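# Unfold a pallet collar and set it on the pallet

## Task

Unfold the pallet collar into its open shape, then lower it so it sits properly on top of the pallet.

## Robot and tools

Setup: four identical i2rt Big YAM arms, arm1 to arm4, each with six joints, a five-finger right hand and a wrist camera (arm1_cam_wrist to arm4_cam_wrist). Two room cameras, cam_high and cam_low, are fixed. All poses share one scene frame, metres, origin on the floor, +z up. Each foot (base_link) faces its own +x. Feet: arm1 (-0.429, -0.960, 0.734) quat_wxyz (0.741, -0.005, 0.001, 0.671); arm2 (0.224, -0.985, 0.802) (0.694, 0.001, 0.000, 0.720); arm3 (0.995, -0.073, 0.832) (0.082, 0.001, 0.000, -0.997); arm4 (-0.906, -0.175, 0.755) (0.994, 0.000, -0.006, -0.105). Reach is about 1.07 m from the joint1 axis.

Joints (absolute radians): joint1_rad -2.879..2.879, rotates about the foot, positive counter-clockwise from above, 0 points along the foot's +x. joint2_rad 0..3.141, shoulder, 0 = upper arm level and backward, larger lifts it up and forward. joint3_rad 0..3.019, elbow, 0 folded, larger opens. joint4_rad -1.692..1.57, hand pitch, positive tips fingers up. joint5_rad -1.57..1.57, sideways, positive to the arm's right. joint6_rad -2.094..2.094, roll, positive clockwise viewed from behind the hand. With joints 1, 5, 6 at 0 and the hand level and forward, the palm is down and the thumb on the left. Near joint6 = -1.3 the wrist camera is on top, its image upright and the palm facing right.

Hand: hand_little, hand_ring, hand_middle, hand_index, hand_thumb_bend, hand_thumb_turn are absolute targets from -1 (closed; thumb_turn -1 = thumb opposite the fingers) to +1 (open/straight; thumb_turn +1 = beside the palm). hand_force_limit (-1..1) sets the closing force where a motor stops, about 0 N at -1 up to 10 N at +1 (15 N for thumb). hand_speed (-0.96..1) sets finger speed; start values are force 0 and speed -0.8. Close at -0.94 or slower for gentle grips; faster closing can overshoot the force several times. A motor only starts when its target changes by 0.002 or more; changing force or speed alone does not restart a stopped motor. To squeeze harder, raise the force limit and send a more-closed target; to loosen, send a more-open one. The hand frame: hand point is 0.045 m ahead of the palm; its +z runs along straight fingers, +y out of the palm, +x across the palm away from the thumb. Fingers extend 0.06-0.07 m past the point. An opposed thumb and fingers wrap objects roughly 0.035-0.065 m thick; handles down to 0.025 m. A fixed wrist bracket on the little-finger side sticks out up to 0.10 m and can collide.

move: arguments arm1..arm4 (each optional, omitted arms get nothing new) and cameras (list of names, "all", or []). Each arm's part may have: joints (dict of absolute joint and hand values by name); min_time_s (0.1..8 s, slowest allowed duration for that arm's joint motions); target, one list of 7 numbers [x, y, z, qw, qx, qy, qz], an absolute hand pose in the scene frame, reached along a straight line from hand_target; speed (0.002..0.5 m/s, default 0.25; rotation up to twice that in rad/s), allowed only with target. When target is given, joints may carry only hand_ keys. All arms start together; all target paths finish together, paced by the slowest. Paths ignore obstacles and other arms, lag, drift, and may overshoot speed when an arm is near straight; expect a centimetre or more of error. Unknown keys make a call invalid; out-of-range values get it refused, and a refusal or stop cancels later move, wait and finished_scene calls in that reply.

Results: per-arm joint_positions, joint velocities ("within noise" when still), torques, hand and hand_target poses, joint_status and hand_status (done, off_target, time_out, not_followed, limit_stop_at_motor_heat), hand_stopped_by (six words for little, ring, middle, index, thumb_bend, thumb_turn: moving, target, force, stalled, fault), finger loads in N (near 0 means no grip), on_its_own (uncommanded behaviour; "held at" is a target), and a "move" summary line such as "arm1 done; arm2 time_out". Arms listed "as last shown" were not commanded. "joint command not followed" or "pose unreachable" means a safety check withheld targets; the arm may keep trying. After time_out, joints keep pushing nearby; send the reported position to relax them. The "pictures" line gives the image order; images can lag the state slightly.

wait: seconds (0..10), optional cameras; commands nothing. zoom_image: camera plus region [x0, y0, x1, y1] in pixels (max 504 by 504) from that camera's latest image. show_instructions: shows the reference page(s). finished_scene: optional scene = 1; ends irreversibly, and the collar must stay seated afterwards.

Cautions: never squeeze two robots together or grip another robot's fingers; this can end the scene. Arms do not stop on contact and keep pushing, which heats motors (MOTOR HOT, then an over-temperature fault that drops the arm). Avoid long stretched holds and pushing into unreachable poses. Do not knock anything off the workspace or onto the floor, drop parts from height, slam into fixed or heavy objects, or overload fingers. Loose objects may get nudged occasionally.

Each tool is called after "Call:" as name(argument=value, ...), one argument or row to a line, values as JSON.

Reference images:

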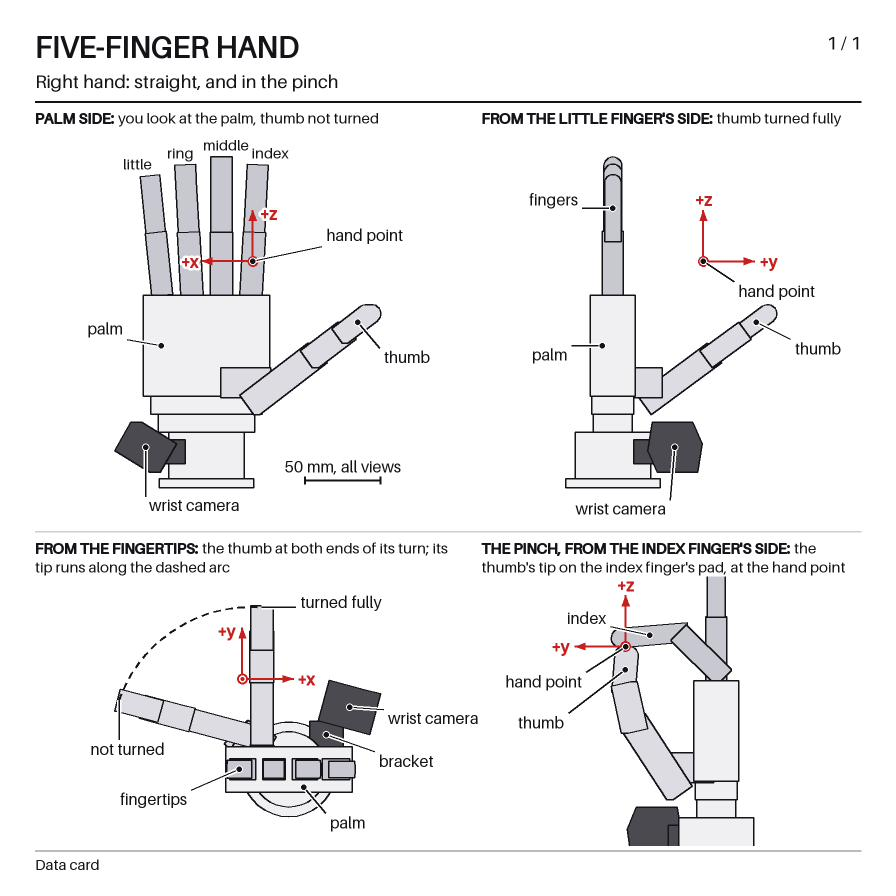

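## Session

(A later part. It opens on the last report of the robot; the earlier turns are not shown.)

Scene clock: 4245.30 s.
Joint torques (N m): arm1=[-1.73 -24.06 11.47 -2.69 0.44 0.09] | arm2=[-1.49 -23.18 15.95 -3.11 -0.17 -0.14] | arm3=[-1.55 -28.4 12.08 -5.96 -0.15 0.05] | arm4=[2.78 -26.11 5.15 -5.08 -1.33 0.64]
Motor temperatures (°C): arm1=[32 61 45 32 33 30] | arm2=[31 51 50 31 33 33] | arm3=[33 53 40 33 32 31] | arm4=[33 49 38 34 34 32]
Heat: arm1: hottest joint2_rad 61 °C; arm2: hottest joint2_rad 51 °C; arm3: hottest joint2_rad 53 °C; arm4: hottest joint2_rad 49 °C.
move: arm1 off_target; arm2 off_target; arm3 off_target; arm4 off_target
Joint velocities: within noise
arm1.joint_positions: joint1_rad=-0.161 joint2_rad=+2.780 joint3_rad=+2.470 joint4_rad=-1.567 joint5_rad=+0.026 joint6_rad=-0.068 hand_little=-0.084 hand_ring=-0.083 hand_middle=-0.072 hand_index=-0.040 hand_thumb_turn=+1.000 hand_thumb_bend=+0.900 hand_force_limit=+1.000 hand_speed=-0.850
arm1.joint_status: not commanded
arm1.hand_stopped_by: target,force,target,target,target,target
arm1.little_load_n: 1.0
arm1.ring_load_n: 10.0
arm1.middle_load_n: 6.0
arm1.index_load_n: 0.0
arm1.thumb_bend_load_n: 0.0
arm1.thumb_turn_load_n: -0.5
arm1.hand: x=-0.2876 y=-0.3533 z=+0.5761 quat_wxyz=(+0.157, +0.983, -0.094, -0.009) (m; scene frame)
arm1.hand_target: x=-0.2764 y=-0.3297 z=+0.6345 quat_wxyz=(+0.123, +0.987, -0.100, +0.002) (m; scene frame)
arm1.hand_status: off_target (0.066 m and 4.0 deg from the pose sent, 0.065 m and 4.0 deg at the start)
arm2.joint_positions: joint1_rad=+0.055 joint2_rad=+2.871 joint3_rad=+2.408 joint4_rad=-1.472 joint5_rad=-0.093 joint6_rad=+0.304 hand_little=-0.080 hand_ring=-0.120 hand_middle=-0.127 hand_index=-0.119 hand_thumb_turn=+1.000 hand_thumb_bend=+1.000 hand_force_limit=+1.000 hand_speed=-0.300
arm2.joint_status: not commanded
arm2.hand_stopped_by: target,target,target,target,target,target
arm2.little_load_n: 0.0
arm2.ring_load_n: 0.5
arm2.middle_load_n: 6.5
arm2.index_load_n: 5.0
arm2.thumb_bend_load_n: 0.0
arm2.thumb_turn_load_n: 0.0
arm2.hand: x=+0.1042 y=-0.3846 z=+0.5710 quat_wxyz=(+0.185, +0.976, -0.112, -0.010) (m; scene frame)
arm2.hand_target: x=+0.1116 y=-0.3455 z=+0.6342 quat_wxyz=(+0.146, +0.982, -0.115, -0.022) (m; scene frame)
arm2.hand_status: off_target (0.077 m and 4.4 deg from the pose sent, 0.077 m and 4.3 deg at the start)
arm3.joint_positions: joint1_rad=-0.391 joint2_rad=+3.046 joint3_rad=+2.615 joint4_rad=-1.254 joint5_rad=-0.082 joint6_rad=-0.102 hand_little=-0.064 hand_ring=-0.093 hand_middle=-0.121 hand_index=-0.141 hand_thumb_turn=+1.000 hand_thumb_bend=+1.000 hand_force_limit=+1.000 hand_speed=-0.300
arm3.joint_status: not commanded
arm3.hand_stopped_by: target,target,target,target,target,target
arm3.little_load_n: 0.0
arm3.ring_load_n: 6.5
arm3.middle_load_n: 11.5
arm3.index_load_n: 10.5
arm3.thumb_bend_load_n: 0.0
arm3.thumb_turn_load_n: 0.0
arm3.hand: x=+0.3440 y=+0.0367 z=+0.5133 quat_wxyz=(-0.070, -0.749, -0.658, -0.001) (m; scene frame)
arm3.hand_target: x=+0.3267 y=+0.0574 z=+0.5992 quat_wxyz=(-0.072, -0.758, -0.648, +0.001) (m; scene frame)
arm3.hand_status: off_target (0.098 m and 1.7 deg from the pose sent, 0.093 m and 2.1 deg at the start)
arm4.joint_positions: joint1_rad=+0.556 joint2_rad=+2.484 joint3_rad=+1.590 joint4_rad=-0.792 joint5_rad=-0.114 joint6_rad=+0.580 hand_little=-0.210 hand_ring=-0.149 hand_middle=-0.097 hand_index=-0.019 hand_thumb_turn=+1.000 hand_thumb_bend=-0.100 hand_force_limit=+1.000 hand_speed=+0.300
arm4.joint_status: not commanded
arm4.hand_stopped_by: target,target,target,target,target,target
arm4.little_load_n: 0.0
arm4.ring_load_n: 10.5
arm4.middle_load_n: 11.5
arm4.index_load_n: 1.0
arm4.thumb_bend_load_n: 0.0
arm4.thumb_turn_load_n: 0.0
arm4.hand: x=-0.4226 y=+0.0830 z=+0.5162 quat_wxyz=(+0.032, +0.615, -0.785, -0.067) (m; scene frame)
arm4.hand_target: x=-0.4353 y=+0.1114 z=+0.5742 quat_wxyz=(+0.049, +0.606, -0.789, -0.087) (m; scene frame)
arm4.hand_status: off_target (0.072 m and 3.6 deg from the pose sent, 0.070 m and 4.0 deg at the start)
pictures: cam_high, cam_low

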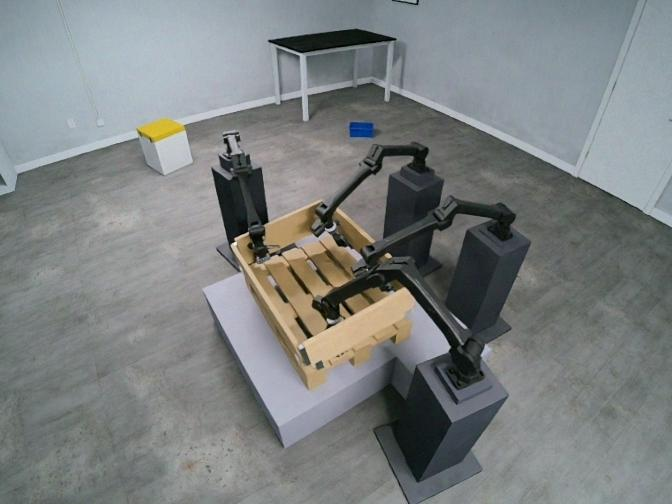

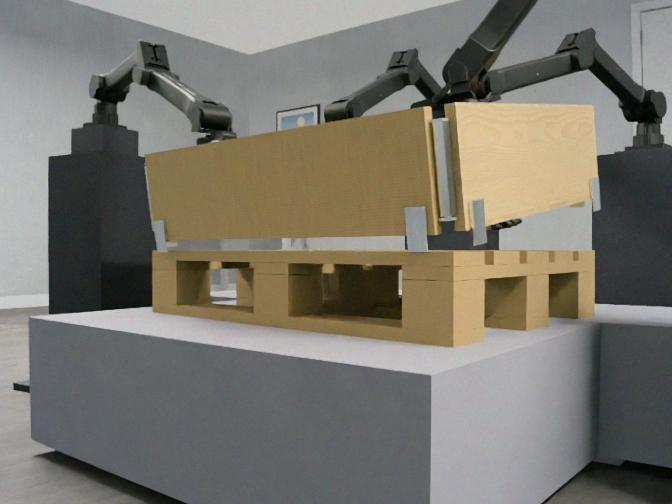

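Call:
move(
  arm1={"target": [-0.2762, -0.3240, 0.6260, 0.125, 0.987, -0.100, 0.002], "speed": 0.03},
  arm2={"target": [0.1118, -0.3400, 0.6260, 0.149, 0.982, -0.114, -0.022], "speed": 0.03},
  arm3={"target": [0.3280, 0.0620, 0.5850, -0.0773, -0.7577, -0.6479, -0.0030], "speed": 0.03},
  arm4={"target": [-0.4365, 0.1165, 0.5600, 0.0524, 0.606, -0.790, -0.0887], "speed": 0.03},
  cameras=["cam_high", "cam_low"],
)

Call:
zoom_image(
  camera="cam_low",
  region=[120, 190, 260, 290],
)

Call:
zoom_image(
  camera="cam_low",
  region=[390, 190, 530, 290],
)

Scene clock: 4255.30 s.
Joint torques (N m): arm1=[-1.55 -24.23 11.49 -2.8 0.42 0.08] | arm2=[-1.61 -23.77 15.72 -3.25 -0.17 -0.15] | arm3=[-2.32 -26.75 12.52 -5.59 -0.03 -0.05] | arm4=[2.78 -26.29 4.29 -4.37 -1.44 0.53]
Motor temperatures (°C): arm1=[32 58 45 32 33 30] | arm2=[31 51 51 31 33 33] | arm3=[33 53 40 33 32 31] | arm4=[33 51 38 34 35 32]
Heat: arm1: hottest joint2_rad 58 °C; arm2: hottest joint2_rad 51 °C; arm3: hottest joint2_rad 53 °C; arm4: hottest joint2_rad 51 °C.
move: arm1 off_target; arm2 off_target; arm3 off_target; arm4 off_target
Joint velocities: within noise
arm1.joint_positions: joint1_rad=-0.161 joint2_rad=+2.817 joint3_rad=+2.505 joint4_rad=-1.569 joint5_rad=+0.026 joint6_rad=-0.065 hand_little=-0.083 hand_ring=-0.083 hand_middle=-0.072 hand_index=-0.040 hand_thumb_turn=+1.000 hand_thumb_bend=+0.900 hand_force_limit=+1.000 hand_speed=-0.850
arm1.joint_status: not commanded
arm1.hand_stopped_by: target,force,target,target,target,target
arm1.little_load_n: 2.0
arm1.ring_load_n: 11.0
arm1.middle_load_n: 6.0
arm1.index_load_n: 0.5
arm1.thumb_bend_load_n: 0.0
arm1.thumb_turn_load_n: 0.0
arm1.hand: x=-0.2874 y=-0.3520 z=+0.5620 quat_wxyz=(+0.159, +0.983, -0.095, -0.009) (m; scene frame)
arm1.hand_target: x=-0.2771 y=-0.3269 z=+0.6240 quat_wxyz=(+0.124, +0.987, -0.100, +0.002) (m; scene frame)
arm1.hand_status: off_target (0.071 m and 4.1 deg from the pose sent, 0.059 m and 4.0 deg at the start)
arm2.joint_positions: joint1_rad=+0.055 joint2_rad=+2.909 joint3_rad=+2.444 joint4_rad=-1.474 joint5_rad=-0.093 joint6_rad=+0.304 hand_little=-0.080 hand_ring=-0.120 hand_middle=-0.127 hand_index=-0.119 hand_thumb_turn=+1.000 hand_thumb_bend=+1.000 hand_force_limit=+1.000 hand_speed=-0.300
arm2.joint_status: not commanded
arm2.hand_stopped_by: target,target,target,target,target,target
arm2.little_load_n: 0.0
arm2.ring_load_n: 1.0
arm2.middle_load_n: 6.5
arm2.index_load_n: 4.5
arm2.thumb_bend_load_n: 0.0
arm2.thumb_turn_load_n: 0.0
arm2.hand: x=+0.1042 y=-0.3851 z=+0.5559 quat_wxyz=(+0.187, +0.976, -0.113, -0.009) (m; scene frame)
arm2.hand_target: x=+0.1117 y=-0.3441 z=+0.6240 quat_wxyz=(+0.147, +0.982, -0.115, -0.022) (m; scene frame)
arm2.hand_status: off_target (0.084 m and 4.7 deg from the pose sent, 0.071 m and 4.4 deg at the start)
arm3.joint_positions: joint1_rad=-0.391 joint2_rad=+3.115 joint3_rad=+2.706 joint4_rad=-1.274 joint5_rad=-0.088 joint6_rad=-0.102 hand_little=-0.064 hand_ring=-0.093 hand_middle=-0.121 hand_index=-0.141 hand_thumb_turn=+1.000 hand_thumb_bend=+1.000 hand_force_limit=+1.000 hand_speed=-0.300
arm3.joint_status: not commanded
arm3.hand_stopped_by: target,target,target,target,target,target
arm3.little_load_n: 0.0
arm3.ring_load_n: 6.5
arm3.middle_load_n: 11.5
arm3.index_load_n: 10.5
arm3.thumb_bend_load_n: 0.0
arm3.thumb_turn_load_n: 0.0
arm3.hand: x=+0.3431 y=+0.0358 z=+0.4946 quat_wxyz=(-0.071, -0.749, -0.658, +0.002) (m; scene frame)
arm3.hand_target: x=+0.3256 y=+0.0606 z=+0.5773 quat_wxyz=(-0.072, -0.759, -0.647, +0.003) (m; scene frame)
arm3.hand_status: off_target (0.095 m and 1.7 deg from the pose sent, 0.078 m and 1.7 deg at the start)
arm4.joint_positions: joint1_rad=+0.559 joint2_rad=+2.527 joint3_rad=+1.619 joint4_rad=-0.792 joint5_rad=-0.113 joint6_rad=+0.597 hand_little=-0.210 hand_ring=-0.149 hand_middle=-0.097 hand_index=-0.019 hand_thumb_turn=+1.000 hand_thumb_bend=-0.100 hand_force_limit=+1.000 hand_speed=+0.300
arm4.joint_status: not commanded
arm4.hand_stopped_by: target,target,target,target,target,target
arm4.little_load_n: 0.5
arm4.ring_load_n: 10.5
arm4.middle_load_n: 11.5
arm4.index_load_n: 0.5
arm4.thumb_bend_load_n: 0.0
arm4.thumb_turn_load_n: 0.0
arm4.hand: x=-0.4227 y=+0.0849 z=+0.4988 quat_wxyz=(+0.040, +0.609, -0.789, -0.068) (m; scene frame)
arm4.hand_target: x=-0.4355 y=+0.1154 z=+0.5539 quat_wxyz=(+0.051, +0.606, -0.789, -0.088) (m; scene frame)
arm4.hand_status: off_target (0.070 m and 2.8 deg from the pose sent, 0.057 m and 3.6 deg at the start)
pictures: cam_high, cam_low

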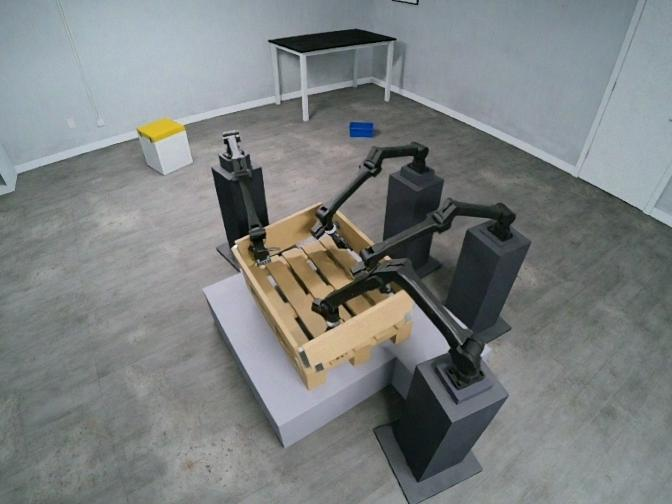

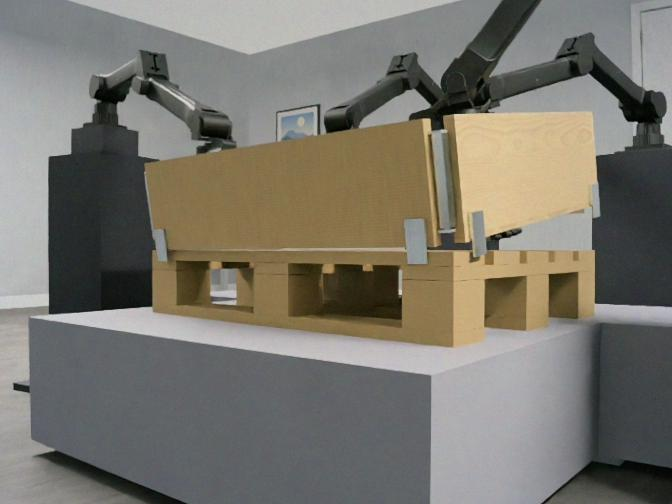

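Scaled by 3.600 from the camera's 672x504 image, which has a finer 960x720 frame.

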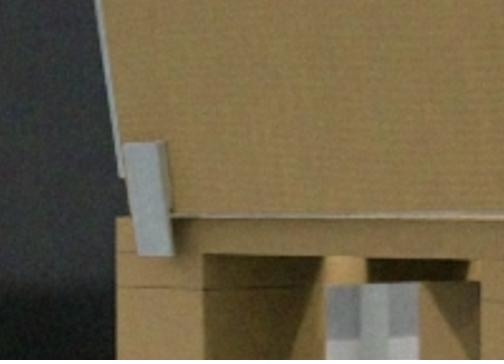

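Scaled by 3.600 from the camera's 672x504 image, which has a finer 960x720 frame.

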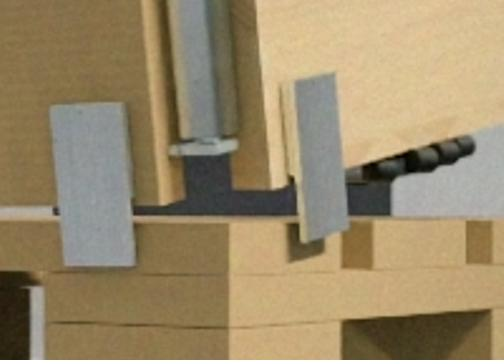

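Call:
move(
  arm1={"target": [-0.2762, -0.3260, 0.6380, 0.125, 0.987, -0.100, 0.002], "speed": 0.03},
  arm2={"target": [0.1118, -0.3420, 0.6420, 0.149, 0.982, -0.114, -0.022], "speed": 0.03},
  arm3={"target": [0.3280, 0.0630, 0.5600, -0.0773, -0.7577, -0.6479, -0.0030], "speed": 0.03},
  arm4={"target": [-0.4365, 0.1185, 0.5350, 0.0524, 0.606, -0.790, -0.0887], "speed": 0.03},
  cameras=["cam_high", "cam_low"],
)

Call:
zoom_image(
  camera="cam_low",
  region=[120, 190, 260, 290],
)

Call:
zoom_image(
  camera="cam_low",
  region=[390, 190, 530, 290],
)

Scene clock: 4261.40 s.
Joint torques (N m): arm1=[-1.67 -25.82 10.35 -3.07 0.43 0.07] | arm2=[-1.55 -25.99 13.37 -3.19 -0.16 -0.14] | arm3=[-1.79 -24.29 14.69 -4.93 0.15 0] | arm4=[3.25 -24.06 4.72 -3.34 -1.51 0.45]
Motor temperatures (°C): arm1=[32 57 46 32 33 30] | arm2=[31 51 50 31 33 33] | arm3=[33 55 40 33 32 31] | arm4=[33 52 38 33 35 32]
Heat: arm1: hottest joint2_rad 57 °C; arm2: hottest joint2_rad 51 °C; arm3: hottest joint2_rad 55 °C; arm4: hottest joint2_rad 52 °C.
move: arm1 off_target; arm2 off_target; arm3 off_target; arm4 off_target
Joint velocities: within noise
arm1.joint_positions: joint1_rad=-0.161 joint2_rad=+2.817 joint3_rad=+2.505 joint4_rad=-1.569 joint5_rad=+0.026 joint6_rad=-0.065 hand_little=-0.083 hand_ring=-0.083 hand_middle=-0.072 hand_index=-0.040 hand_thumb_turn=+1.000 hand_thumb_bend=+0.900 hand_force_limit=+1.000 hand_speed=-0.850
arm1.joint_status: not commanded
arm1.hand_stopped_by: target,force,target,target,target,target
arm1.little_load_n: 1.5
arm1.ring_load_n: 13.0
arm1.middle_load_n: 10.5
arm1.index_load_n: 0.0
arm1.thumb_bend_load_n: 0.0
arm1.thumb_turn_load_n: 0.0
arm1.hand: x=-0.2874 y=-0.3520 z=+0.5620 quat_wxyz=(+0.159, +0.983, -0.095, -0.009) (m; scene frame)
arm1.hand_target: x=-0.2771 y=-0.3284 z=+0.6349 quat_wxyz=(+0.124, +0.987, -0.100, +0.002) (m; scene frame)
arm1.hand_status: off_target (0.081 m and 4.1 deg from the pose sent, 0.081 m and 4.1 deg at the start)
arm2.joint_positions: joint1_rad=+0.055 joint2_rad=+2.909 joint3_rad=+2.445 joint4_rad=-1.483 joint5_rad=-0.093 joint6_rad=+0.304 hand_little=-0.080 hand_ring=-0.120 hand_middle=-0.127 hand_index=-0.119 hand_thumb_turn=+1.000 hand_thumb_bend=+1.000 hand_force_limit=+1.000 hand_speed=-0.300
arm2.joint_status: not commanded
arm2.hand_stopped_by: target,target,target,target,target,target
arm2.little_load_n: 0.0
arm2.ring_load_n: 0.5
arm2.middle_load_n: 5.0
arm2.index_load_n: 4.5
arm2.thumb_bend_load_n: 0.0
arm2.thumb_turn_load_n: 0.0
arm2.hand: x=+0.1043 y=-0.3866 z=+0.5575 quat_wxyz=(+0.191, +0.975, -0.113, -0.008) (m; scene frame)
arm2.hand_target: x=+0.1116 y=-0.3451 z=+0.6388 quat_wxyz=(+0.147, +0.982, -0.114, -0.022) (m; scene frame)
arm2.hand_status: off_target (0.096 m and 5.1 deg from the pose sent, 0.097 m and 4.7 deg at the start)
arm3.joint_positions: joint1_rad=-0.391 joint2_rad=+3.116 joint3_rad=+2.709 joint4_rad=-1.281 joint5_rad=-0.094 joint6_rad=-0.105 hand_little=-0.064 hand_ring=-0.093 hand_middle=-0.121 hand_index=-0.141 hand_thumb_turn=+1.000 hand_thumb_bend=+1.000 hand_force_limit=+1.000 hand_speed=-0.300
arm3.joint_status: not commanded
arm3.hand_stopped_by: target,target,target,target,target,target
arm3.little_load_n: 0.0
arm3.ring_load_n: 6.5
arm3.middle_load_n: 11.5
arm3.index_load_n: 11.0
arm3.thumb_bend_load_n: -0.5
arm3.thumb_turn_load_n: 0.0
arm3.hand: x=+0.3443 y=+0.0345 z=+0.4953 quat_wxyz=(-0.076, -0.748, -0.659, +0.003) (m; scene frame)
arm3.hand_target: x=+0.3280 y=+0.0614 z=+0.5568 quat_wxyz=(-0.071, -0.759, -0.647, +0.004) (m; scene frame)
arm3.hand_status: off_target (0.073 m and 1.8 deg from the pose sent, 0.072 m and 1.7 deg at the start)
arm4.joint_positions: joint1_rad=+0.559 joint2_rad=+2.544 joint3_rad=+1.630 joint4_rad=-0.792 joint5_rad=-0.111 joint6_rad=+0.608 hand_little=-0.210 hand_ring=-0.149 hand_middle=-0.097 hand_index=-0.019 hand_thumb_turn=+1.000 hand_thumb_bend=-0.100 hand_force_limit=+1.000 hand_speed=+0.300
arm4.joint_status: not commanded
arm4.hand_stopped_by: target,target,target,target,target,target
arm4.little_load_n: 0.5
arm4.ring_load_n: 8.5
arm4.middle_load_n: 11.5
arm4.index_load_n: 0.5
arm4.thumb_bend_load_n: 0.0
arm4.thumb_turn_load_n: 0.0
arm4.hand: x=-0.4227 y=+0.0849 z=+0.4917 quat_wxyz=(+0.043, +0.605, -0.792, -0.068) (m; scene frame)
arm4.hand_target: x=-0.4359 y=+0.1170 z=+0.5314 quat_wxyz=(+0.052, +0.606, -0.789, -0.088) (m; scene frame)
arm4.hand_status: off_target (0.057 m and 2.6 deg from the pose sent, 0.051 m and 2.8 deg at the start)
pictures: cam_high, cam_low

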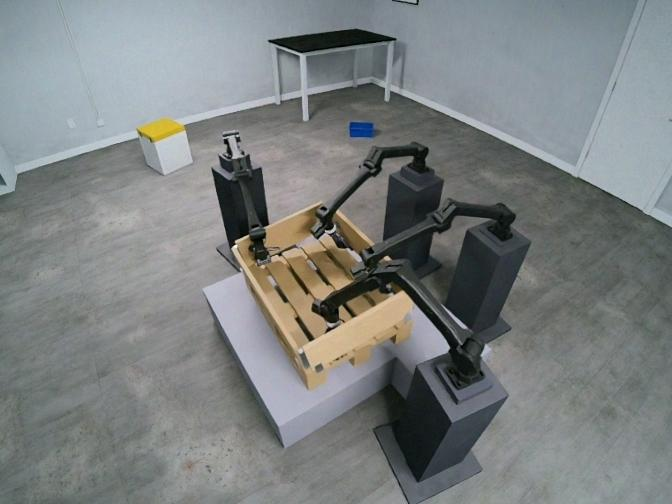

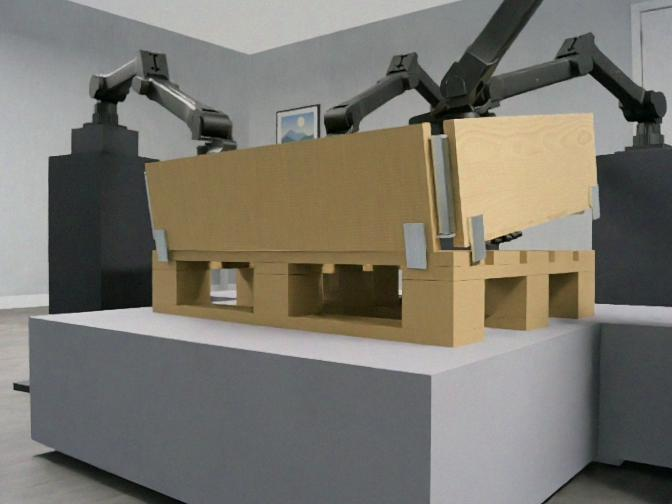

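Scaled by 3.600 from the camera's 672x504 image, which has a finer 960x720 frame.

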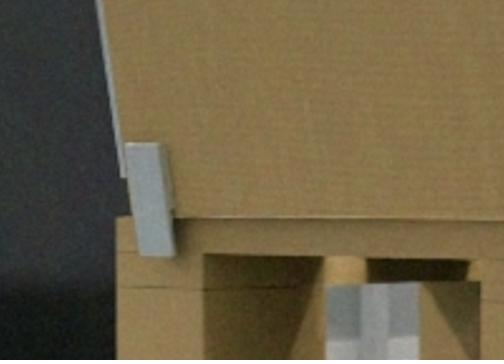

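Scaled by 3.600 from the camera's 672x504 image, which has a finer 960x720 frame.

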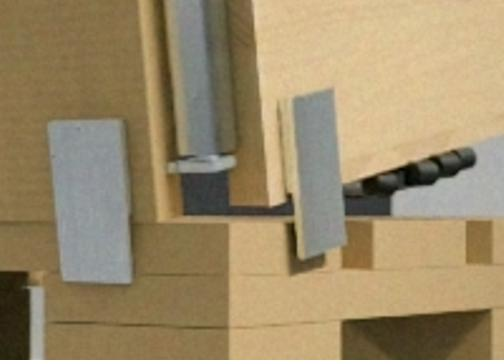

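Call:
move(
  arm1={"target": [-0.2762, -0.3270, 0.6520, 0.125, 0.987, -0.100, 0.002], "speed": 0.03},
  arm2={"target": [0.1118, -0.3430, 0.6520, 0.149, 0.982, -0.114, -0.022], "speed": 0.03},
  arm3={"target": [0.3300, 0.0560, 0.5300, -0.0773, -0.7577, -0.6479, -0.0030], "speed": 0.03},
  arm4={"target": [-0.4340, 0.1100, 0.5100, 0.0524, 0.606, -0.790, -0.0887], "speed": 0.03},
  cameras=["cam_low"],
)

Call:
zoom_image(
  camera="cam_low",
  region=[390, 190, 530, 290],
)

Scene clock: 4267.73 s.
Joint torques (N m): arm1=[-1.61 -27.22 9.77 -3.58 0.43 0.07] | arm2=[-1.49 -27.11 11.19 -3.06 -0.17 -0.14] | arm3=[-1.26 -20.01 16.05 -3.52 0.21 0.08] | arm4=[2.08 -21.07 5.76 -2.32 -1.45 0.32]
Motor temperatures (°C): arm1=[32 57 46 32 33 30] | arm2=[31 52 49 31 33 33] | arm3=[33 55 42 32 32 30] | arm4=[33 52 38 33 35 32]
Heat: arm1: hottest joint2_rad 57 °C; arm2: hottest joint2_rad 52 °C; arm3: hottest joint2_rad 55 °C; arm4: hottest joint2_rad 52 °C.
move: arm1 off_target; arm2 off_target; arm3 off_target; arm4 off_target
Joint velocities: within noise
arm1.joint_positions: joint1_rad=-0.161 joint2_rad=+2.817 joint3_rad=+2.505 joint4_rad=-1.567 joint5_rad=+0.026 joint6_rad=-0.065 hand_little=-0.083 hand_ring=-0.083 hand_middle=-0.071 hand_index=-0.040 hand_thumb_turn=+1.000 hand_thumb_bend=+0.900 hand_force_limit=+1.000 hand_speed=-0.850
arm1.joint_status: not commanded
arm1.hand_stopped_by: target,force,target,target,target,target
arm1.little_load_n: 1.5
arm1.ring_load_n: 13.5
arm1.middle_load_n: 12.0
arm1.index_load_n: 0.0
arm1.thumb_bend_load_n: 0.0
arm1.thumb_turn_load_n: 0.0
arm1.hand: x=-0.2873 y=-0.3516 z=+0.5618 quat_wxyz=(+0.158, +0.983, -0.095, -0.009) (m; scene frame)
arm1.hand_target: x=-0.2771 y=-0.3290 z=+0.6470 quat_wxyz=(+0.123, +0.987, -0.100, +0.002) (m; scene frame)
arm1.hand_status: off_target (0.094 m and 4.0 deg from the pose sent, 0.094 m and 4.1 deg at the start)
arm2.joint_positions: joint1_rad=+0.055 joint2_rad=+2.907 joint3_rad=+2.444 joint4_rad=-1.483 joint5_rad=-0.093 joint6_rad=+0.304 hand_little=-0.080 hand_ring=-0.120 hand_middle=-0.127 hand_index=-0.119 hand_thumb_turn=+1.000 hand_thumb_bend=+1.000 hand_force_limit=+1.000 hand_speed=-0.300
arm2.joint_status: not commanded
arm2.hand_stopped_by: target,target,target,target,target,target
arm2.little_load_n: 0.0
arm2.ring_load_n: 0.0
arm2.middle_load_n: 5.0
arm2.index_load_n: 5.0
arm2.thumb_bend_load_n: 0.0
arm2.thumb_turn_load_n: 0.0
arm2.hand: x=+0.1043 y=-0.3866 z=+0.5581 quat_wxyz=(+0.191, +0.975, -0.113, -0.008) (m; scene frame)
arm2.hand_target: x=+0.1112 y=-0.3479 z=+0.6436 quat_wxyz=(+0.149, +0.982, -0.114, -0.022) (m; scene frame)
arm2.hand_status: off_target (0.104 m and 5.1 deg from the pose sent, 0.104 m and 5.1 deg at the start; pose on its path clipped on 24 of 42 steps)
arm3.joint_positions: joint1_rad=-0.390 joint2_rad=+3.119 joint3_rad=+2.712 joint4_rad=-1.284 joint5_rad=-0.092 joint6_rad=-0.107 hand_little=-0.064 hand_ring=-0.093 hand_middle=-0.121 hand_index=-0.141 hand_thumb_turn=+1.000 hand_thumb_bend=+1.000 hand_force_limit=+1.000 hand_speed=-0.300
arm3.joint_status: not commanded
arm3.hand_stopped_by: target,target,target,target,target,target
arm3.little_load_n: 0.0
arm3.ring_load_n: 6.5
arm3.middle_load_n: 10.5
arm3.index_load_n: 10.5
arm3.thumb_bend_load_n: 0.0
arm3.thumb_turn_load_n: 0.0
arm3.hand: x=+0.3452 y=+0.0336 z=+0.4944 quat_wxyz=(-0.076, -0.747, -0.660, +0.001) (m; scene frame)
arm3.hand_target: x=+0.3320 y=+0.0546 z=+0.5287 quat_wxyz=(-0.070, -0.758, -0.648, +0.002) (m; scene frame)
arm3.hand_status: off_target (0.045 m and 1.9 deg from the pose sent, 0.043 m and 1.8 deg at the start)
arm4.joint_positions: joint1_rad=+0.559 joint2_rad=+2.548 joint3_rad=+1.631 joint4_rad=-0.793 joint5_rad=-0.111 joint6_rad=+0.608 hand_little=-0.210 hand_ring=-0.149 hand_middle=-0.097 hand_index=-0.020 hand_thumb_turn=+1.000 hand_thumb_bend=-0.100 hand_force_limit=+1.000 hand_speed=+0.300
arm4.joint_status: not commanded
arm4.hand_stopped_by: target,target,target,target,target,target
arm4.little_load_n: 0.0
arm4.ring_load_n: 4.5
arm4.middle_load_n: 7.5
arm4.index_load_n: 0.0
arm4.thumb_bend_load_n: 0.0
arm4.thumb_turn_load_n: 0.0
arm4.hand: x=-0.4239 y=+0.0844 z=+0.4896 quat_wxyz=(+0.045, +0.605, -0.792, -0.069) (m; scene frame)
arm4.hand_target: x=-0.4344 y=+0.1089 z=+0.5091 quat_wxyz=(+0.053, +0.605, -0.789, -0.088) (m; scene frame)
arm4.hand_status: off_target (0.034 m and 2.4 deg from the pose sent, 0.033 m and 2.6 deg at the start)
pictures: cam_low

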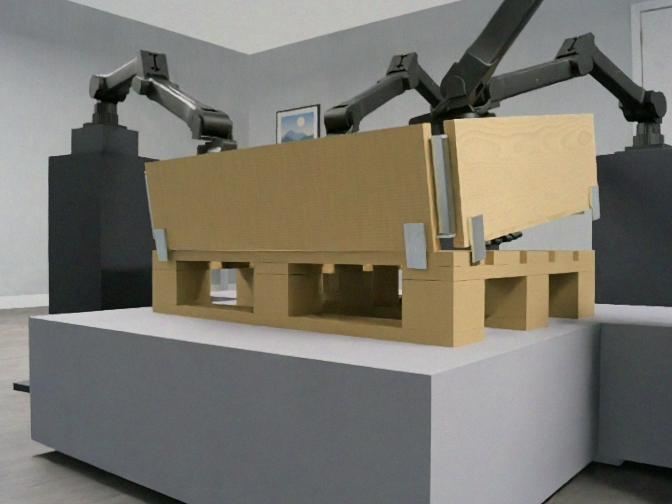

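Scaled by 3.600 from the camera's 672x504 image, which has a finer 960x720 frame.

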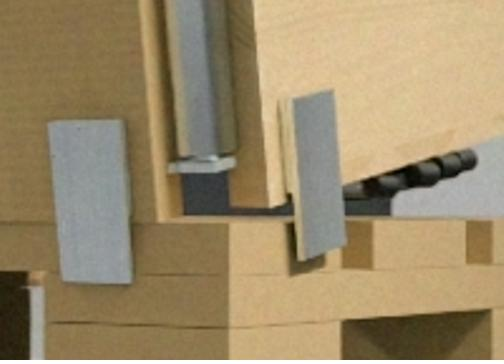

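Call:
move(
  arm1={"target": [-0.2762, -0.3290, 0.6580, 0.125, 0.987, -0.100, 0.002], "speed": 0.03},
  arm2={"target": [0.1118, -0.3460, 0.6550, 0.149, 0.982, -0.114, -0.022], "speed": 0.03},
  arm3={"target": [0.3420, 0.0400, 0.4950, -0.0773, -0.7577, -0.6479, -0.0030], "speed": 0.03},
  arm4={"target": [-0.4280, 0.0900, 0.4850, 0.0524, 0.606, -0.790, -0.0887], "speed": 0.03},
  cameras=["arm3_cam_wrist", "arm4_cam_wrist", "cam_low"],
)

Call:
zoom_image(
  camera="cam_low",
  region=[390, 190, 530, 290],
)

Scene clock: 4272.67 s.
Joint torques (N m): arm1=[-1.79 -28.57 8.4 -3.29 0.43 0.07] | arm2=[-1.44 -28.1 8.85 -2.62 -0.18 -0.14] | arm3=[-0.91 -19.43 10.45 -0.95 0.13 0.21] | arm4=[-0.44 -18.61 6.53 -1.29 -0.76 0.04]
Motor temperatures (°C): arm1=[32 57 46 32 33 30] | arm2=[31 52 48 31 33 33] | arm3=[33 55 43 32 32 31] | arm4=[33 51 38 33 35 32]
Heat: arm1: hottest joint2_rad 57 °C; arm2: hottest joint2_rad 52 °C; arm3: hottest joint2_rad 55 °C; arm4: hottest joint2_rad 51 °C.
move: arm1 off_target; arm2 off_target; arm3 done; arm4 done
Joint velocities: within noise
arm1.joint_positions: joint1_rad=-0.161 joint2_rad=+2.817 joint3_rad=+2.494 joint4_rad=-1.567 joint5_rad=+0.026 joint6_rad=-0.073 hand_little=-0.084 hand_ring=-0.083 hand_middle=-0.071 hand_index=-0.040 hand_thumb_turn=+1.000 hand_thumb_bend=+0.900 hand_force_limit=+1.000 hand_speed=-0.850
arm1.joint_status: not commanded
arm1.hand_stopped_by: target,force,target,target,target,target
arm1.little_load_n: 0.5
arm1.ring_load_n: 12.0
arm1.middle_load_n: 12.5
arm1.index_load_n: 0.0
arm1.thumb_bend_load_n: 0.0
arm1.thumb_turn_load_n: 0.0
arm1.hand: x=-0.2878 y=-0.3556 z=+0.5595 quat_wxyz=(+0.163, +0.982, -0.091, -0.010) (m; scene frame)
arm1.hand_target: x=-0.2773 y=-0.3328 z=+0.6495 quat_wxyz=(+0.125, +0.987, -0.096, +0.001) (m; scene frame)
arm1.hand_status: off_target (0.103 m and 4.7 deg from the pose sent, 0.099 m and 4.0 deg at the start; pose on its path clipped on 24 of 53 steps)
arm2.joint_positions: joint1_rad=+0.055 joint2_rad=+2.907 joint3_rad=+2.444 joint4_rad=-1.483 joint5_rad=-0.093 joint6_rad=+0.304 hand_little=-0.080 hand_ring=-0.120 hand_middle=-0.127 hand_index=-0.119 hand_thumb_turn=+1.000 hand_thumb_bend=+1.000 hand_force_limit=+1.000 hand_speed=-0.300
arm2.joint_status: not commanded
arm2.hand_stopped_by: target,target,target,target,target,target
arm2.little_load_n: 0.0
arm2.ring_load_n: 0.0
arm2.middle_load_n: 6.0
arm2.index_load_n: 7.0
arm2.thumb_bend_load_n: 0.0
arm2.thumb_turn_load_n: 0.0
arm2.hand: x=+0.1043 y=-0.3866 z=+0.5581 quat_wxyz=(+0.191, +0.975, -0.113, -0.008) (m; scene frame)
arm2.hand_target: x=+0.1110 y=-0.3505 z=+0.6443 quat_wxyz=(+0.149, +0.982, -0.114, -0.022) (m; scene frame)
arm2.hand_status: off_target (0.105 m and 5.1 deg from the pose sent, 0.105 m and 5.1 deg at the start; pose on its path clipped on 31 of 53 steps)
arm3.joint_positions: joint1_rad=-0.388 joint2_rad=+3.119 joint3_rad=+2.712 joint4_rad=-1.284 joint5_rad=-0.091 joint6_rad=-0.107 hand_little=-0.064 hand_ring=-0.093 hand_middle=-0.121 hand_index=-0.141 hand_thumb_turn=+1.000 hand_thumb_bend=+1.000 hand_force_limit=+1.000 hand_speed=-0.300
arm3.joint_status: not commanded
arm3.hand_stopped_by: target,target,target,target,target,target
arm3.little_load_n: 0.0
arm3.ring_load_n: 5.5
arm3.middle_load_n: 9.5
arm3.index_load_n: 9.0
arm3.thumb_bend_load_n: 0.0
arm3.thumb_turn_load_n: 0.0
arm3.hand: x=+0.3451 y=+0.0329 z=+0.4943 quat_wxyz=(-0.076, -0.747, -0.661, +0.000) (m; scene frame)
arm3.hand_target: x=+0.3425 y=+0.0403 z=+0.4957 quat_wxyz=(-0.074, -0.758, -0.648, -0.001) (m; scene frame)
arm3.hand_status: done (0.008 m and 2.0 deg from the pose sent, 0.007 m and 1.9 deg at the start; a joint's target at an end of its range on 20 of 53 steps)
arm4.joint_positions: joint1_rad=+0.555 joint2_rad=+2.562 joint3_rad=+1.641 joint4_rad=-0.793 joint5_rad=-0.126 joint6_rad=+0.605 hand_little=-0.210 hand_ring=-0.150 hand_middle=-0.098 hand_index=-0.020 hand_thumb_turn=+1.000 hand_thumb_bend=-0.100 hand_force_limit=+1.000 hand_speed=+0.300
arm4.joint_status: not commanded
arm4.hand_stopped_by: target,target,target,target,target,target
arm4.little_load_n: 0.0
arm4.ring_load_n: 0.0
arm4.middle_load_n: 2.5
arm4.index_load_n: 0.0
arm4.thumb_bend_load_n: 0.0
arm4.thumb_turn_load_n: 0.0
arm4.hand: x=-0.4241 y=+0.0847 z=+0.4853 quat_wxyz=(+0.045, +0.603, -0.792, -0.077) (m; scene frame)
arm4.hand_target: x=-0.4277 y=+0.0904 z=+0.4856 quat_wxyz=(+0.051, +0.605, -0.790, -0.089) (m; scene frame)
arm4.hand_status: done (0.007 m and 1.6 deg from the pose sent, 0.008 m and 2.4 deg at the start)
pictures: arm3_cam_wrist, arm4_cam_wrist, cam_low

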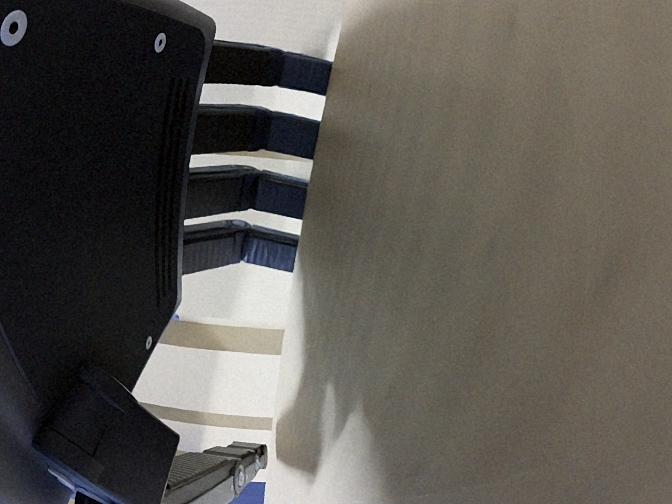

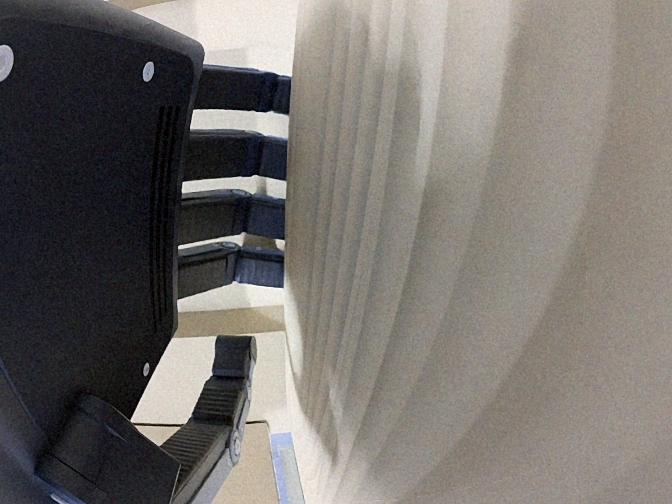

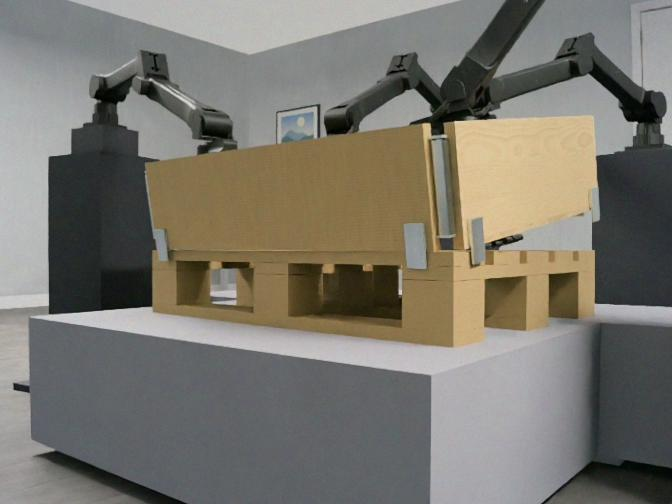

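Scaled by 3.600 from the camera's 672x504 image, which has a finer 960x720 frame.

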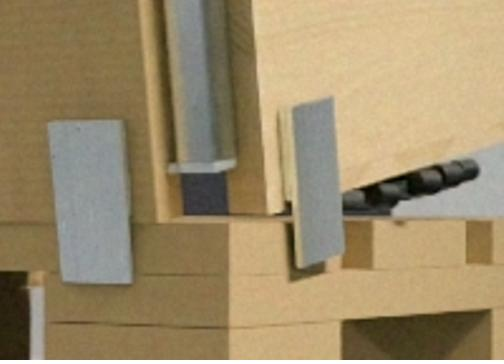

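Call:
move(
  arm3={"joints": {"hand_index": -0.08, "hand_middle": -0.07, "hand_ring": -0.05, "hand_little": -0.04}},
  arm4={"target": [-0.3600, 0.0900, 0.4860, 0.0524, 0.606, -0.790, -0.0887], "speed": 0.06},
  cameras=["arm4_cam_wrist", "cam_low"],
)

Call:
zoom_image(
  camera="cam_low",
  region=[390, 190, 530, 290],
)

Scene clock: 4277.67 s.
Joint torques (N m): arm1=[-1.67 -28.51 8.44 -3.29 0.35 0.07] | arm2=[-1.38 -28.1 8.91 -2.66 -0.26 -0.13] | arm3=[0.26 -19.02 10.67 -1.17 0.25 0.26] | arm4=[-1.55 -20.13 9.36 -0.92 -0.11 -0.08]
Motor temperatures (°C): arm1=[32 57 45 32 33 30] | arm2=[31 51 47 31 33 33] | arm3=[33 54 43 32 32 31] | arm4=[33 51 38 33 35 32]
Heat: arm1: hottest joint2_rad 57 °C; arm2: hottest joint2_rad 51 °C; arm3: hottest joint2_rad 54 °C; arm4: hottest joint2_rad 51 °C.
move: arm3 done; arm4 off_target
Joint velocities: within noise
arm1, arm2: as last shown
arm1.joint_positions: joint1_rad=-0.163 joint2_rad=+2.817 joint3_rad=+2.494 joint4_rad=-1.567 joint5_rad=+0.029 joint6_rad=-0.073 hand_little=-0.084 hand_ring=-0.083 hand_middle=-0.071 hand_index=-0.040 hand_thumb_turn=+1.000 hand_thumb_bend=+0.900 hand_force_limit=+1.000 hand_speed=-0.850
arm1.little_load_n: 1.5
arm1.middle_load_n: 11.0
arm1.hand: x=-0.2863 y=-0.3560 z=+0.5594 quat_wxyz=(+0.163, +0.982, -0.092, -0.009) (m; scene frame)
arm1.hand_target: x=-0.2761 y=-0.3331 z=+0.6495 quat_wxyz=(+0.125, +0.987, -0.097, +0.002) (m; scene frame)
arm2.joint_positions: joint1_rad=+0.053 joint2_rad=+2.907 joint3_rad=+2.444 joint4_rad=-1.483 joint5_rad=-0.090 joint6_rad=+0.304 hand_little=-0.080 hand_ring=-0.120 hand_middle=-0.127 hand_index=-0.119 hand_thumb_turn=+1.000 hand_thumb_bend=+1.000 hand_force_limit=+1.000 hand_speed=-0.300
arm2.little_load_n: 0.5
arm2.ring_load_n: 0.5
arm2.middle_load_n: 7.0
arm2.hand: x=+0.1058 y=-0.3864 z=+0.5579 quat_wxyz=(+0.191, +0.975, -0.113, -0.007) (m; scene frame)
arm2.hand_target: x=+0.1118 y=-0.3501 z=+0.6445 quat_wxyz=(+0.149, +0.982, -0.114, -0.021) (m; scene frame)
arm3.joint_positions: joint1_rad=-0.388 joint2_rad=+3.119 joint3_rad=+2.711 joint4_rad=-1.281 joint5_rad=-0.096 joint6_rad=-0.105 hand_little=-0.038 hand_ring=-0.049 hand_middle=-0.070 hand_index=-0.080 hand_thumb_turn=+1.000 hand_thumb_bend=+1.000 hand_force_limit=+1.000 hand_speed=-0.300
arm3.joint_status: all done
arm3.hand_stopped_by: force,target,target,target,target,target
arm3.little_load_n: 12.0
arm3.ring_load_n: 6.0
arm3.middle_load_n: 0.5
arm3.index_load_n: 0.5
arm3.thumb_bend_load_n: 0.0
arm3.thumb_turn_load_n: 0.0
arm3.hand: x=+0.3447 y=+0.0320 z=+0.4938 quat_wxyz=(-0.077, -0.747, -0.660, +0.003) (m; scene frame)
arm3.hand_target: x=+0.3421 y=+0.0402 z=+0.4959 quat_wxyz=(-0.073, -0.759, -0.648, +0.000) (m; scene frame)
arm3.hand_status: not commanded
arm4.joint_positions: joint1_rad=+0.541 joint2_rad=+2.688 joint3_rad=+1.917 joint4_rad=-0.985 joint5_rad=-0.139 joint6_rad=+0.582 hand_little=-0.210 hand_ring=-0.150 hand_middle=-0.098 hand_index=-0.020 hand_thumb_turn=+1.000 hand_thumb_bend=-0.100 hand_force_limit=+1.000 hand_speed=+0.300
arm4.joint_status: not commanded
arm4.hand_stopped_by: target,target,target,target,target,target
arm4.little_load_n: 0.0
arm4.ring_load_n: 0.0
arm4.middle_load_n: 0.0
arm4.index_load_n: 0.0
arm4.thumb_bend_load_n: 0.0
arm4.thumb_turn_load_n: 0.0
arm4.hand: x=-0.3760 y=+0.0949 z=+0.4825 quat_wxyz=(+0.061, +0.604, -0.789, -0.090) (m; scene frame)
arm4.hand_target: x=-0.3620 y=+0.0942 z=+0.4854 quat_wxyz=(+0.052, +0.608, -0.787, -0.089) (m; scene frame)
arm4.hand_status: off_target (0.017 m and 1.0 deg from the pose sent, 0.064 m and 1.6 deg at the start)
pictures: arm4_cam_wrist, cam_low

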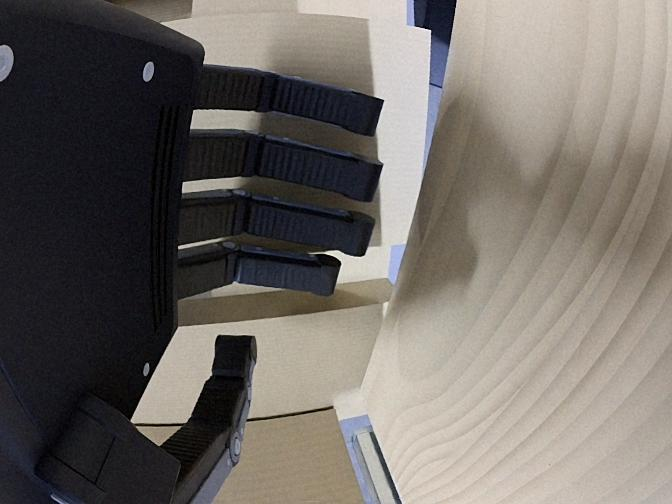

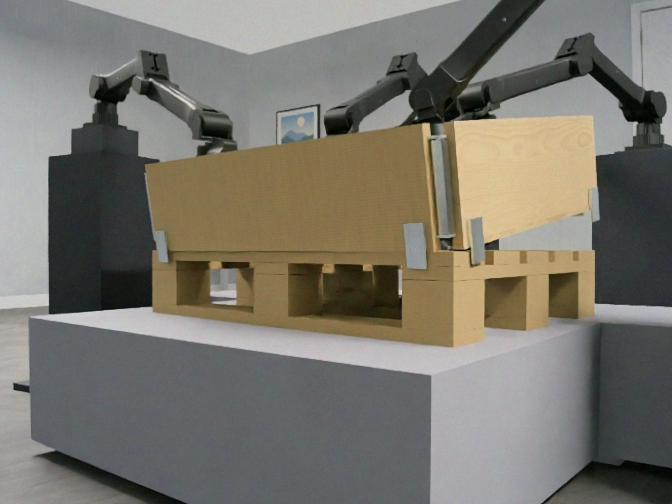

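Scaled by 3.600 from the camera's 672x504 image, which has a finer 960x720 frame.

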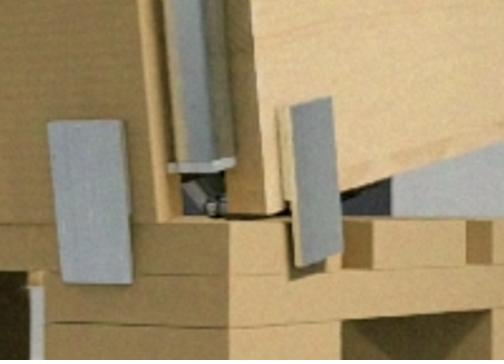

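Call:
move(
  arm3={"target": [0.2850, 0.0300, 0.4950, 0.0089, -0.7615, -0.6477, 0.0141], "speed": 0.05},
  arm4={"target": [-0.3500, 0.0600, 0.8100, 0.0524, 0.606, -0.790, -0.0887], "speed": 0.2},
  cameras=["arm3_cam_wrist", "cam_low"],
)

Call:
zoom_image(
  camera="cam_low",
  region=[390, 190, 530, 290],
)

Scene clock: 4284.17 s.
Joint torques (N m): arm1=[-1.79 -28.57 8.42 -3.3 0.35 0.08] | arm2=[-1.32 -28.04 8.91 -2.62 -0.31 -0.14] | arm3=[1.2 -19.02 10.56 0.83 0.07 0.14] | arm4=[-1.96 -21.3 12.1 -1.01 0.05 -0.08]
Motor temperatures (°C): arm1=[32 57 45 32 33 30] | arm2=[31 51 47 31 33 33] | arm3=[33 54 43 32 32 31] | arm4=[33 51 39 33 34 32]
Heat: arm1: hottest joint2_rad 57 °C; arm2: hottest joint2_rad 51 °C; arm3: hottest joint2_rad 54 °C; arm4: hottest joint2_rad 51 °C.
move: arm3 off_target; arm4 off_target
Joint velocities: within noise
arm1, arm2: as last shown
arm1.joint_positions: joint1_rad=-0.163 joint2_rad=+2.817 joint3_rad=+2.494 joint4_rad=-1.567 joint5_rad=+0.029 joint6_rad=-0.073 hand_little=-0.083 hand_ring=-0.083 hand_middle=-0.071 hand_index=-0.040 hand_thumb_turn=+1.000 hand_thumb_bend=+0.900 hand_force_limit=+1.000 hand_speed=-0.850
arm1.little_load_n: 2.0
arm1.ring_load_n: 12.5
arm1.middle_load_n: 10.5
arm1.hand_target: x=-0.2762 y=-0.3331 z=+0.6495 quat_wxyz=(+0.125, +0.987, -0.097, +0.001) (m; scene frame)
arm2.joint_positions: joint1_rad=+0.053 joint2_rad=+2.907 joint3_rad=+2.444 joint4_rad=-1.481 joint5_rad=-0.090 joint6_rad=+0.304 hand_little=-0.080 hand_ring=-0.120 hand_middle=-0.127 hand_index=-0.119 hand_thumb_turn=+1.000 hand_thumb_bend=+1.000 hand_force_limit=+1.000 hand_speed=-0.300
arm2.little_load_n: 0.0
arm2.ring_load_n: 1.0
arm2.middle_load_n: 8.0
arm2.hand: x=+0.1058 y=-0.3861 z=+0.5577 quat_wxyz=(+0.190, +0.975, -0.113, -0.007) (m; scene frame)
arm2.hand_target: x=+0.1113 y=-0.3497 z=+0.6443 quat_wxyz=(+0.148, +0.982, -0.114, -0.022) (m; scene frame)
arm3.joint_positions: joint1_rad=-0.359 joint2_rad=+3.119 joint3_rad=+2.757 joint4_rad=-1.198 joint5_rad=-0.005 joint6_rad=-0.034 hand_little=-0.039 hand_ring=-0.049 hand_middle=-0.070 hand_index=-0.080 hand_thumb_turn=+1.000 hand_thumb_bend=+1.000 hand_force_limit=+1.000 hand_speed=-0.300
arm3.joint_status: not commanded
arm3.hand_stopped_by: force,target,target,target,target,target
arm3.little_load_n: 0.0
arm3.ring_load_n: 0.0
arm3.middle_load_n: 0.0
arm3.index_load_n: 0.0
arm3.thumb_bend_load_n: 0.0
arm3.thumb_turn_load_n: 0.0
arm3.hand: x=+0.3031 y=+0.0339 z=+0.4969 quat_wxyz=(+0.002, -0.761, -0.648, +0.004) (m; scene frame)
arm3.hand_target: x=+0.2901 y=+0.0323 z=+0.4956 quat_wxyz=(+0.017, -0.764, -0.644, +0.015) (m; scene frame)
arm3.hand_status: off_target (0.019 m and 1.5 deg from the pose sent, 0.060 m and 10.1 deg at the start; a joint's target at an end of its range on 46 of 71 steps)
arm4.joint_positions: joint1_rad=+0.484 joint2_rad=+2.255 joint3_rad=+1.963 joint4_rad=-1.502 joint5_rad=-0.132 joint6_rad=+0.541 hand_little=-0.210 hand_ring=-0.150 hand_middle=-0.098 hand_index=-0.020 hand_thumb_turn=+1.000 hand_thumb_bend=-0.100 hand_force_limit=+1.000 hand_speed=+0.300
arm4.joint_status: not commanded
arm4.hand_stopped_by: target,target,target,target,target,target
arm4.little_load_n: 0.0
arm4.ring_load_n: 0.0
arm4.middle_load_n: 0.0
arm4.index_load_n: 0.0
arm4.thumb_bend_load_n: 0.0
arm4.thumb_turn_load_n: 0.0
arm4.hand: x=-0.3629 y=+0.0634 z=+0.7875 quat_wxyz=(+0.075, +0.596, -0.793, -0.098) (m; scene frame)
arm4.hand_target: x=-0.3476 y=+0.0614 z=+0.8092 quat_wxyz=(+0.053, +0.602, -0.792, -0.088) (m; scene frame)
arm4.hand_status: off_target (0.026 m and 3.0 deg from the pose sent, 0.330 m and 1.0 deg at the start)
pictures: arm3_cam_wrist, cam_low

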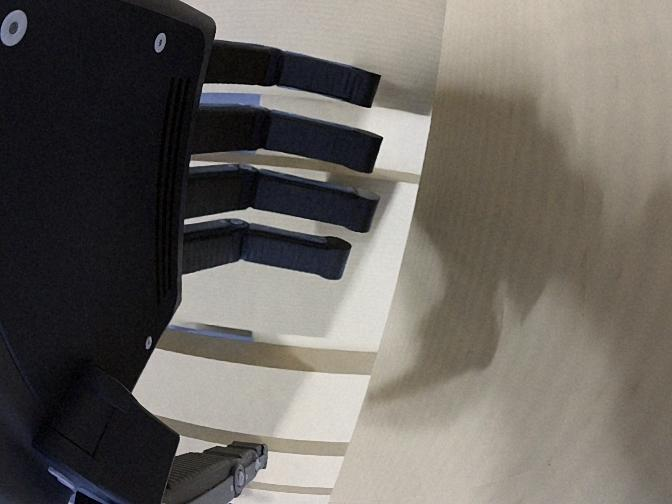

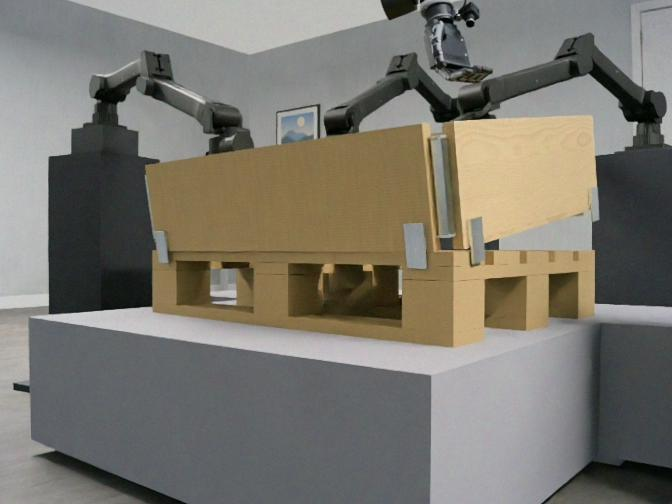

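Scaled by 3.600 from the camera's 672x504 image, which has a finer 960x720 frame.

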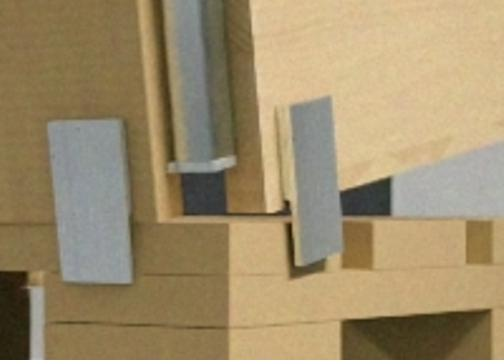

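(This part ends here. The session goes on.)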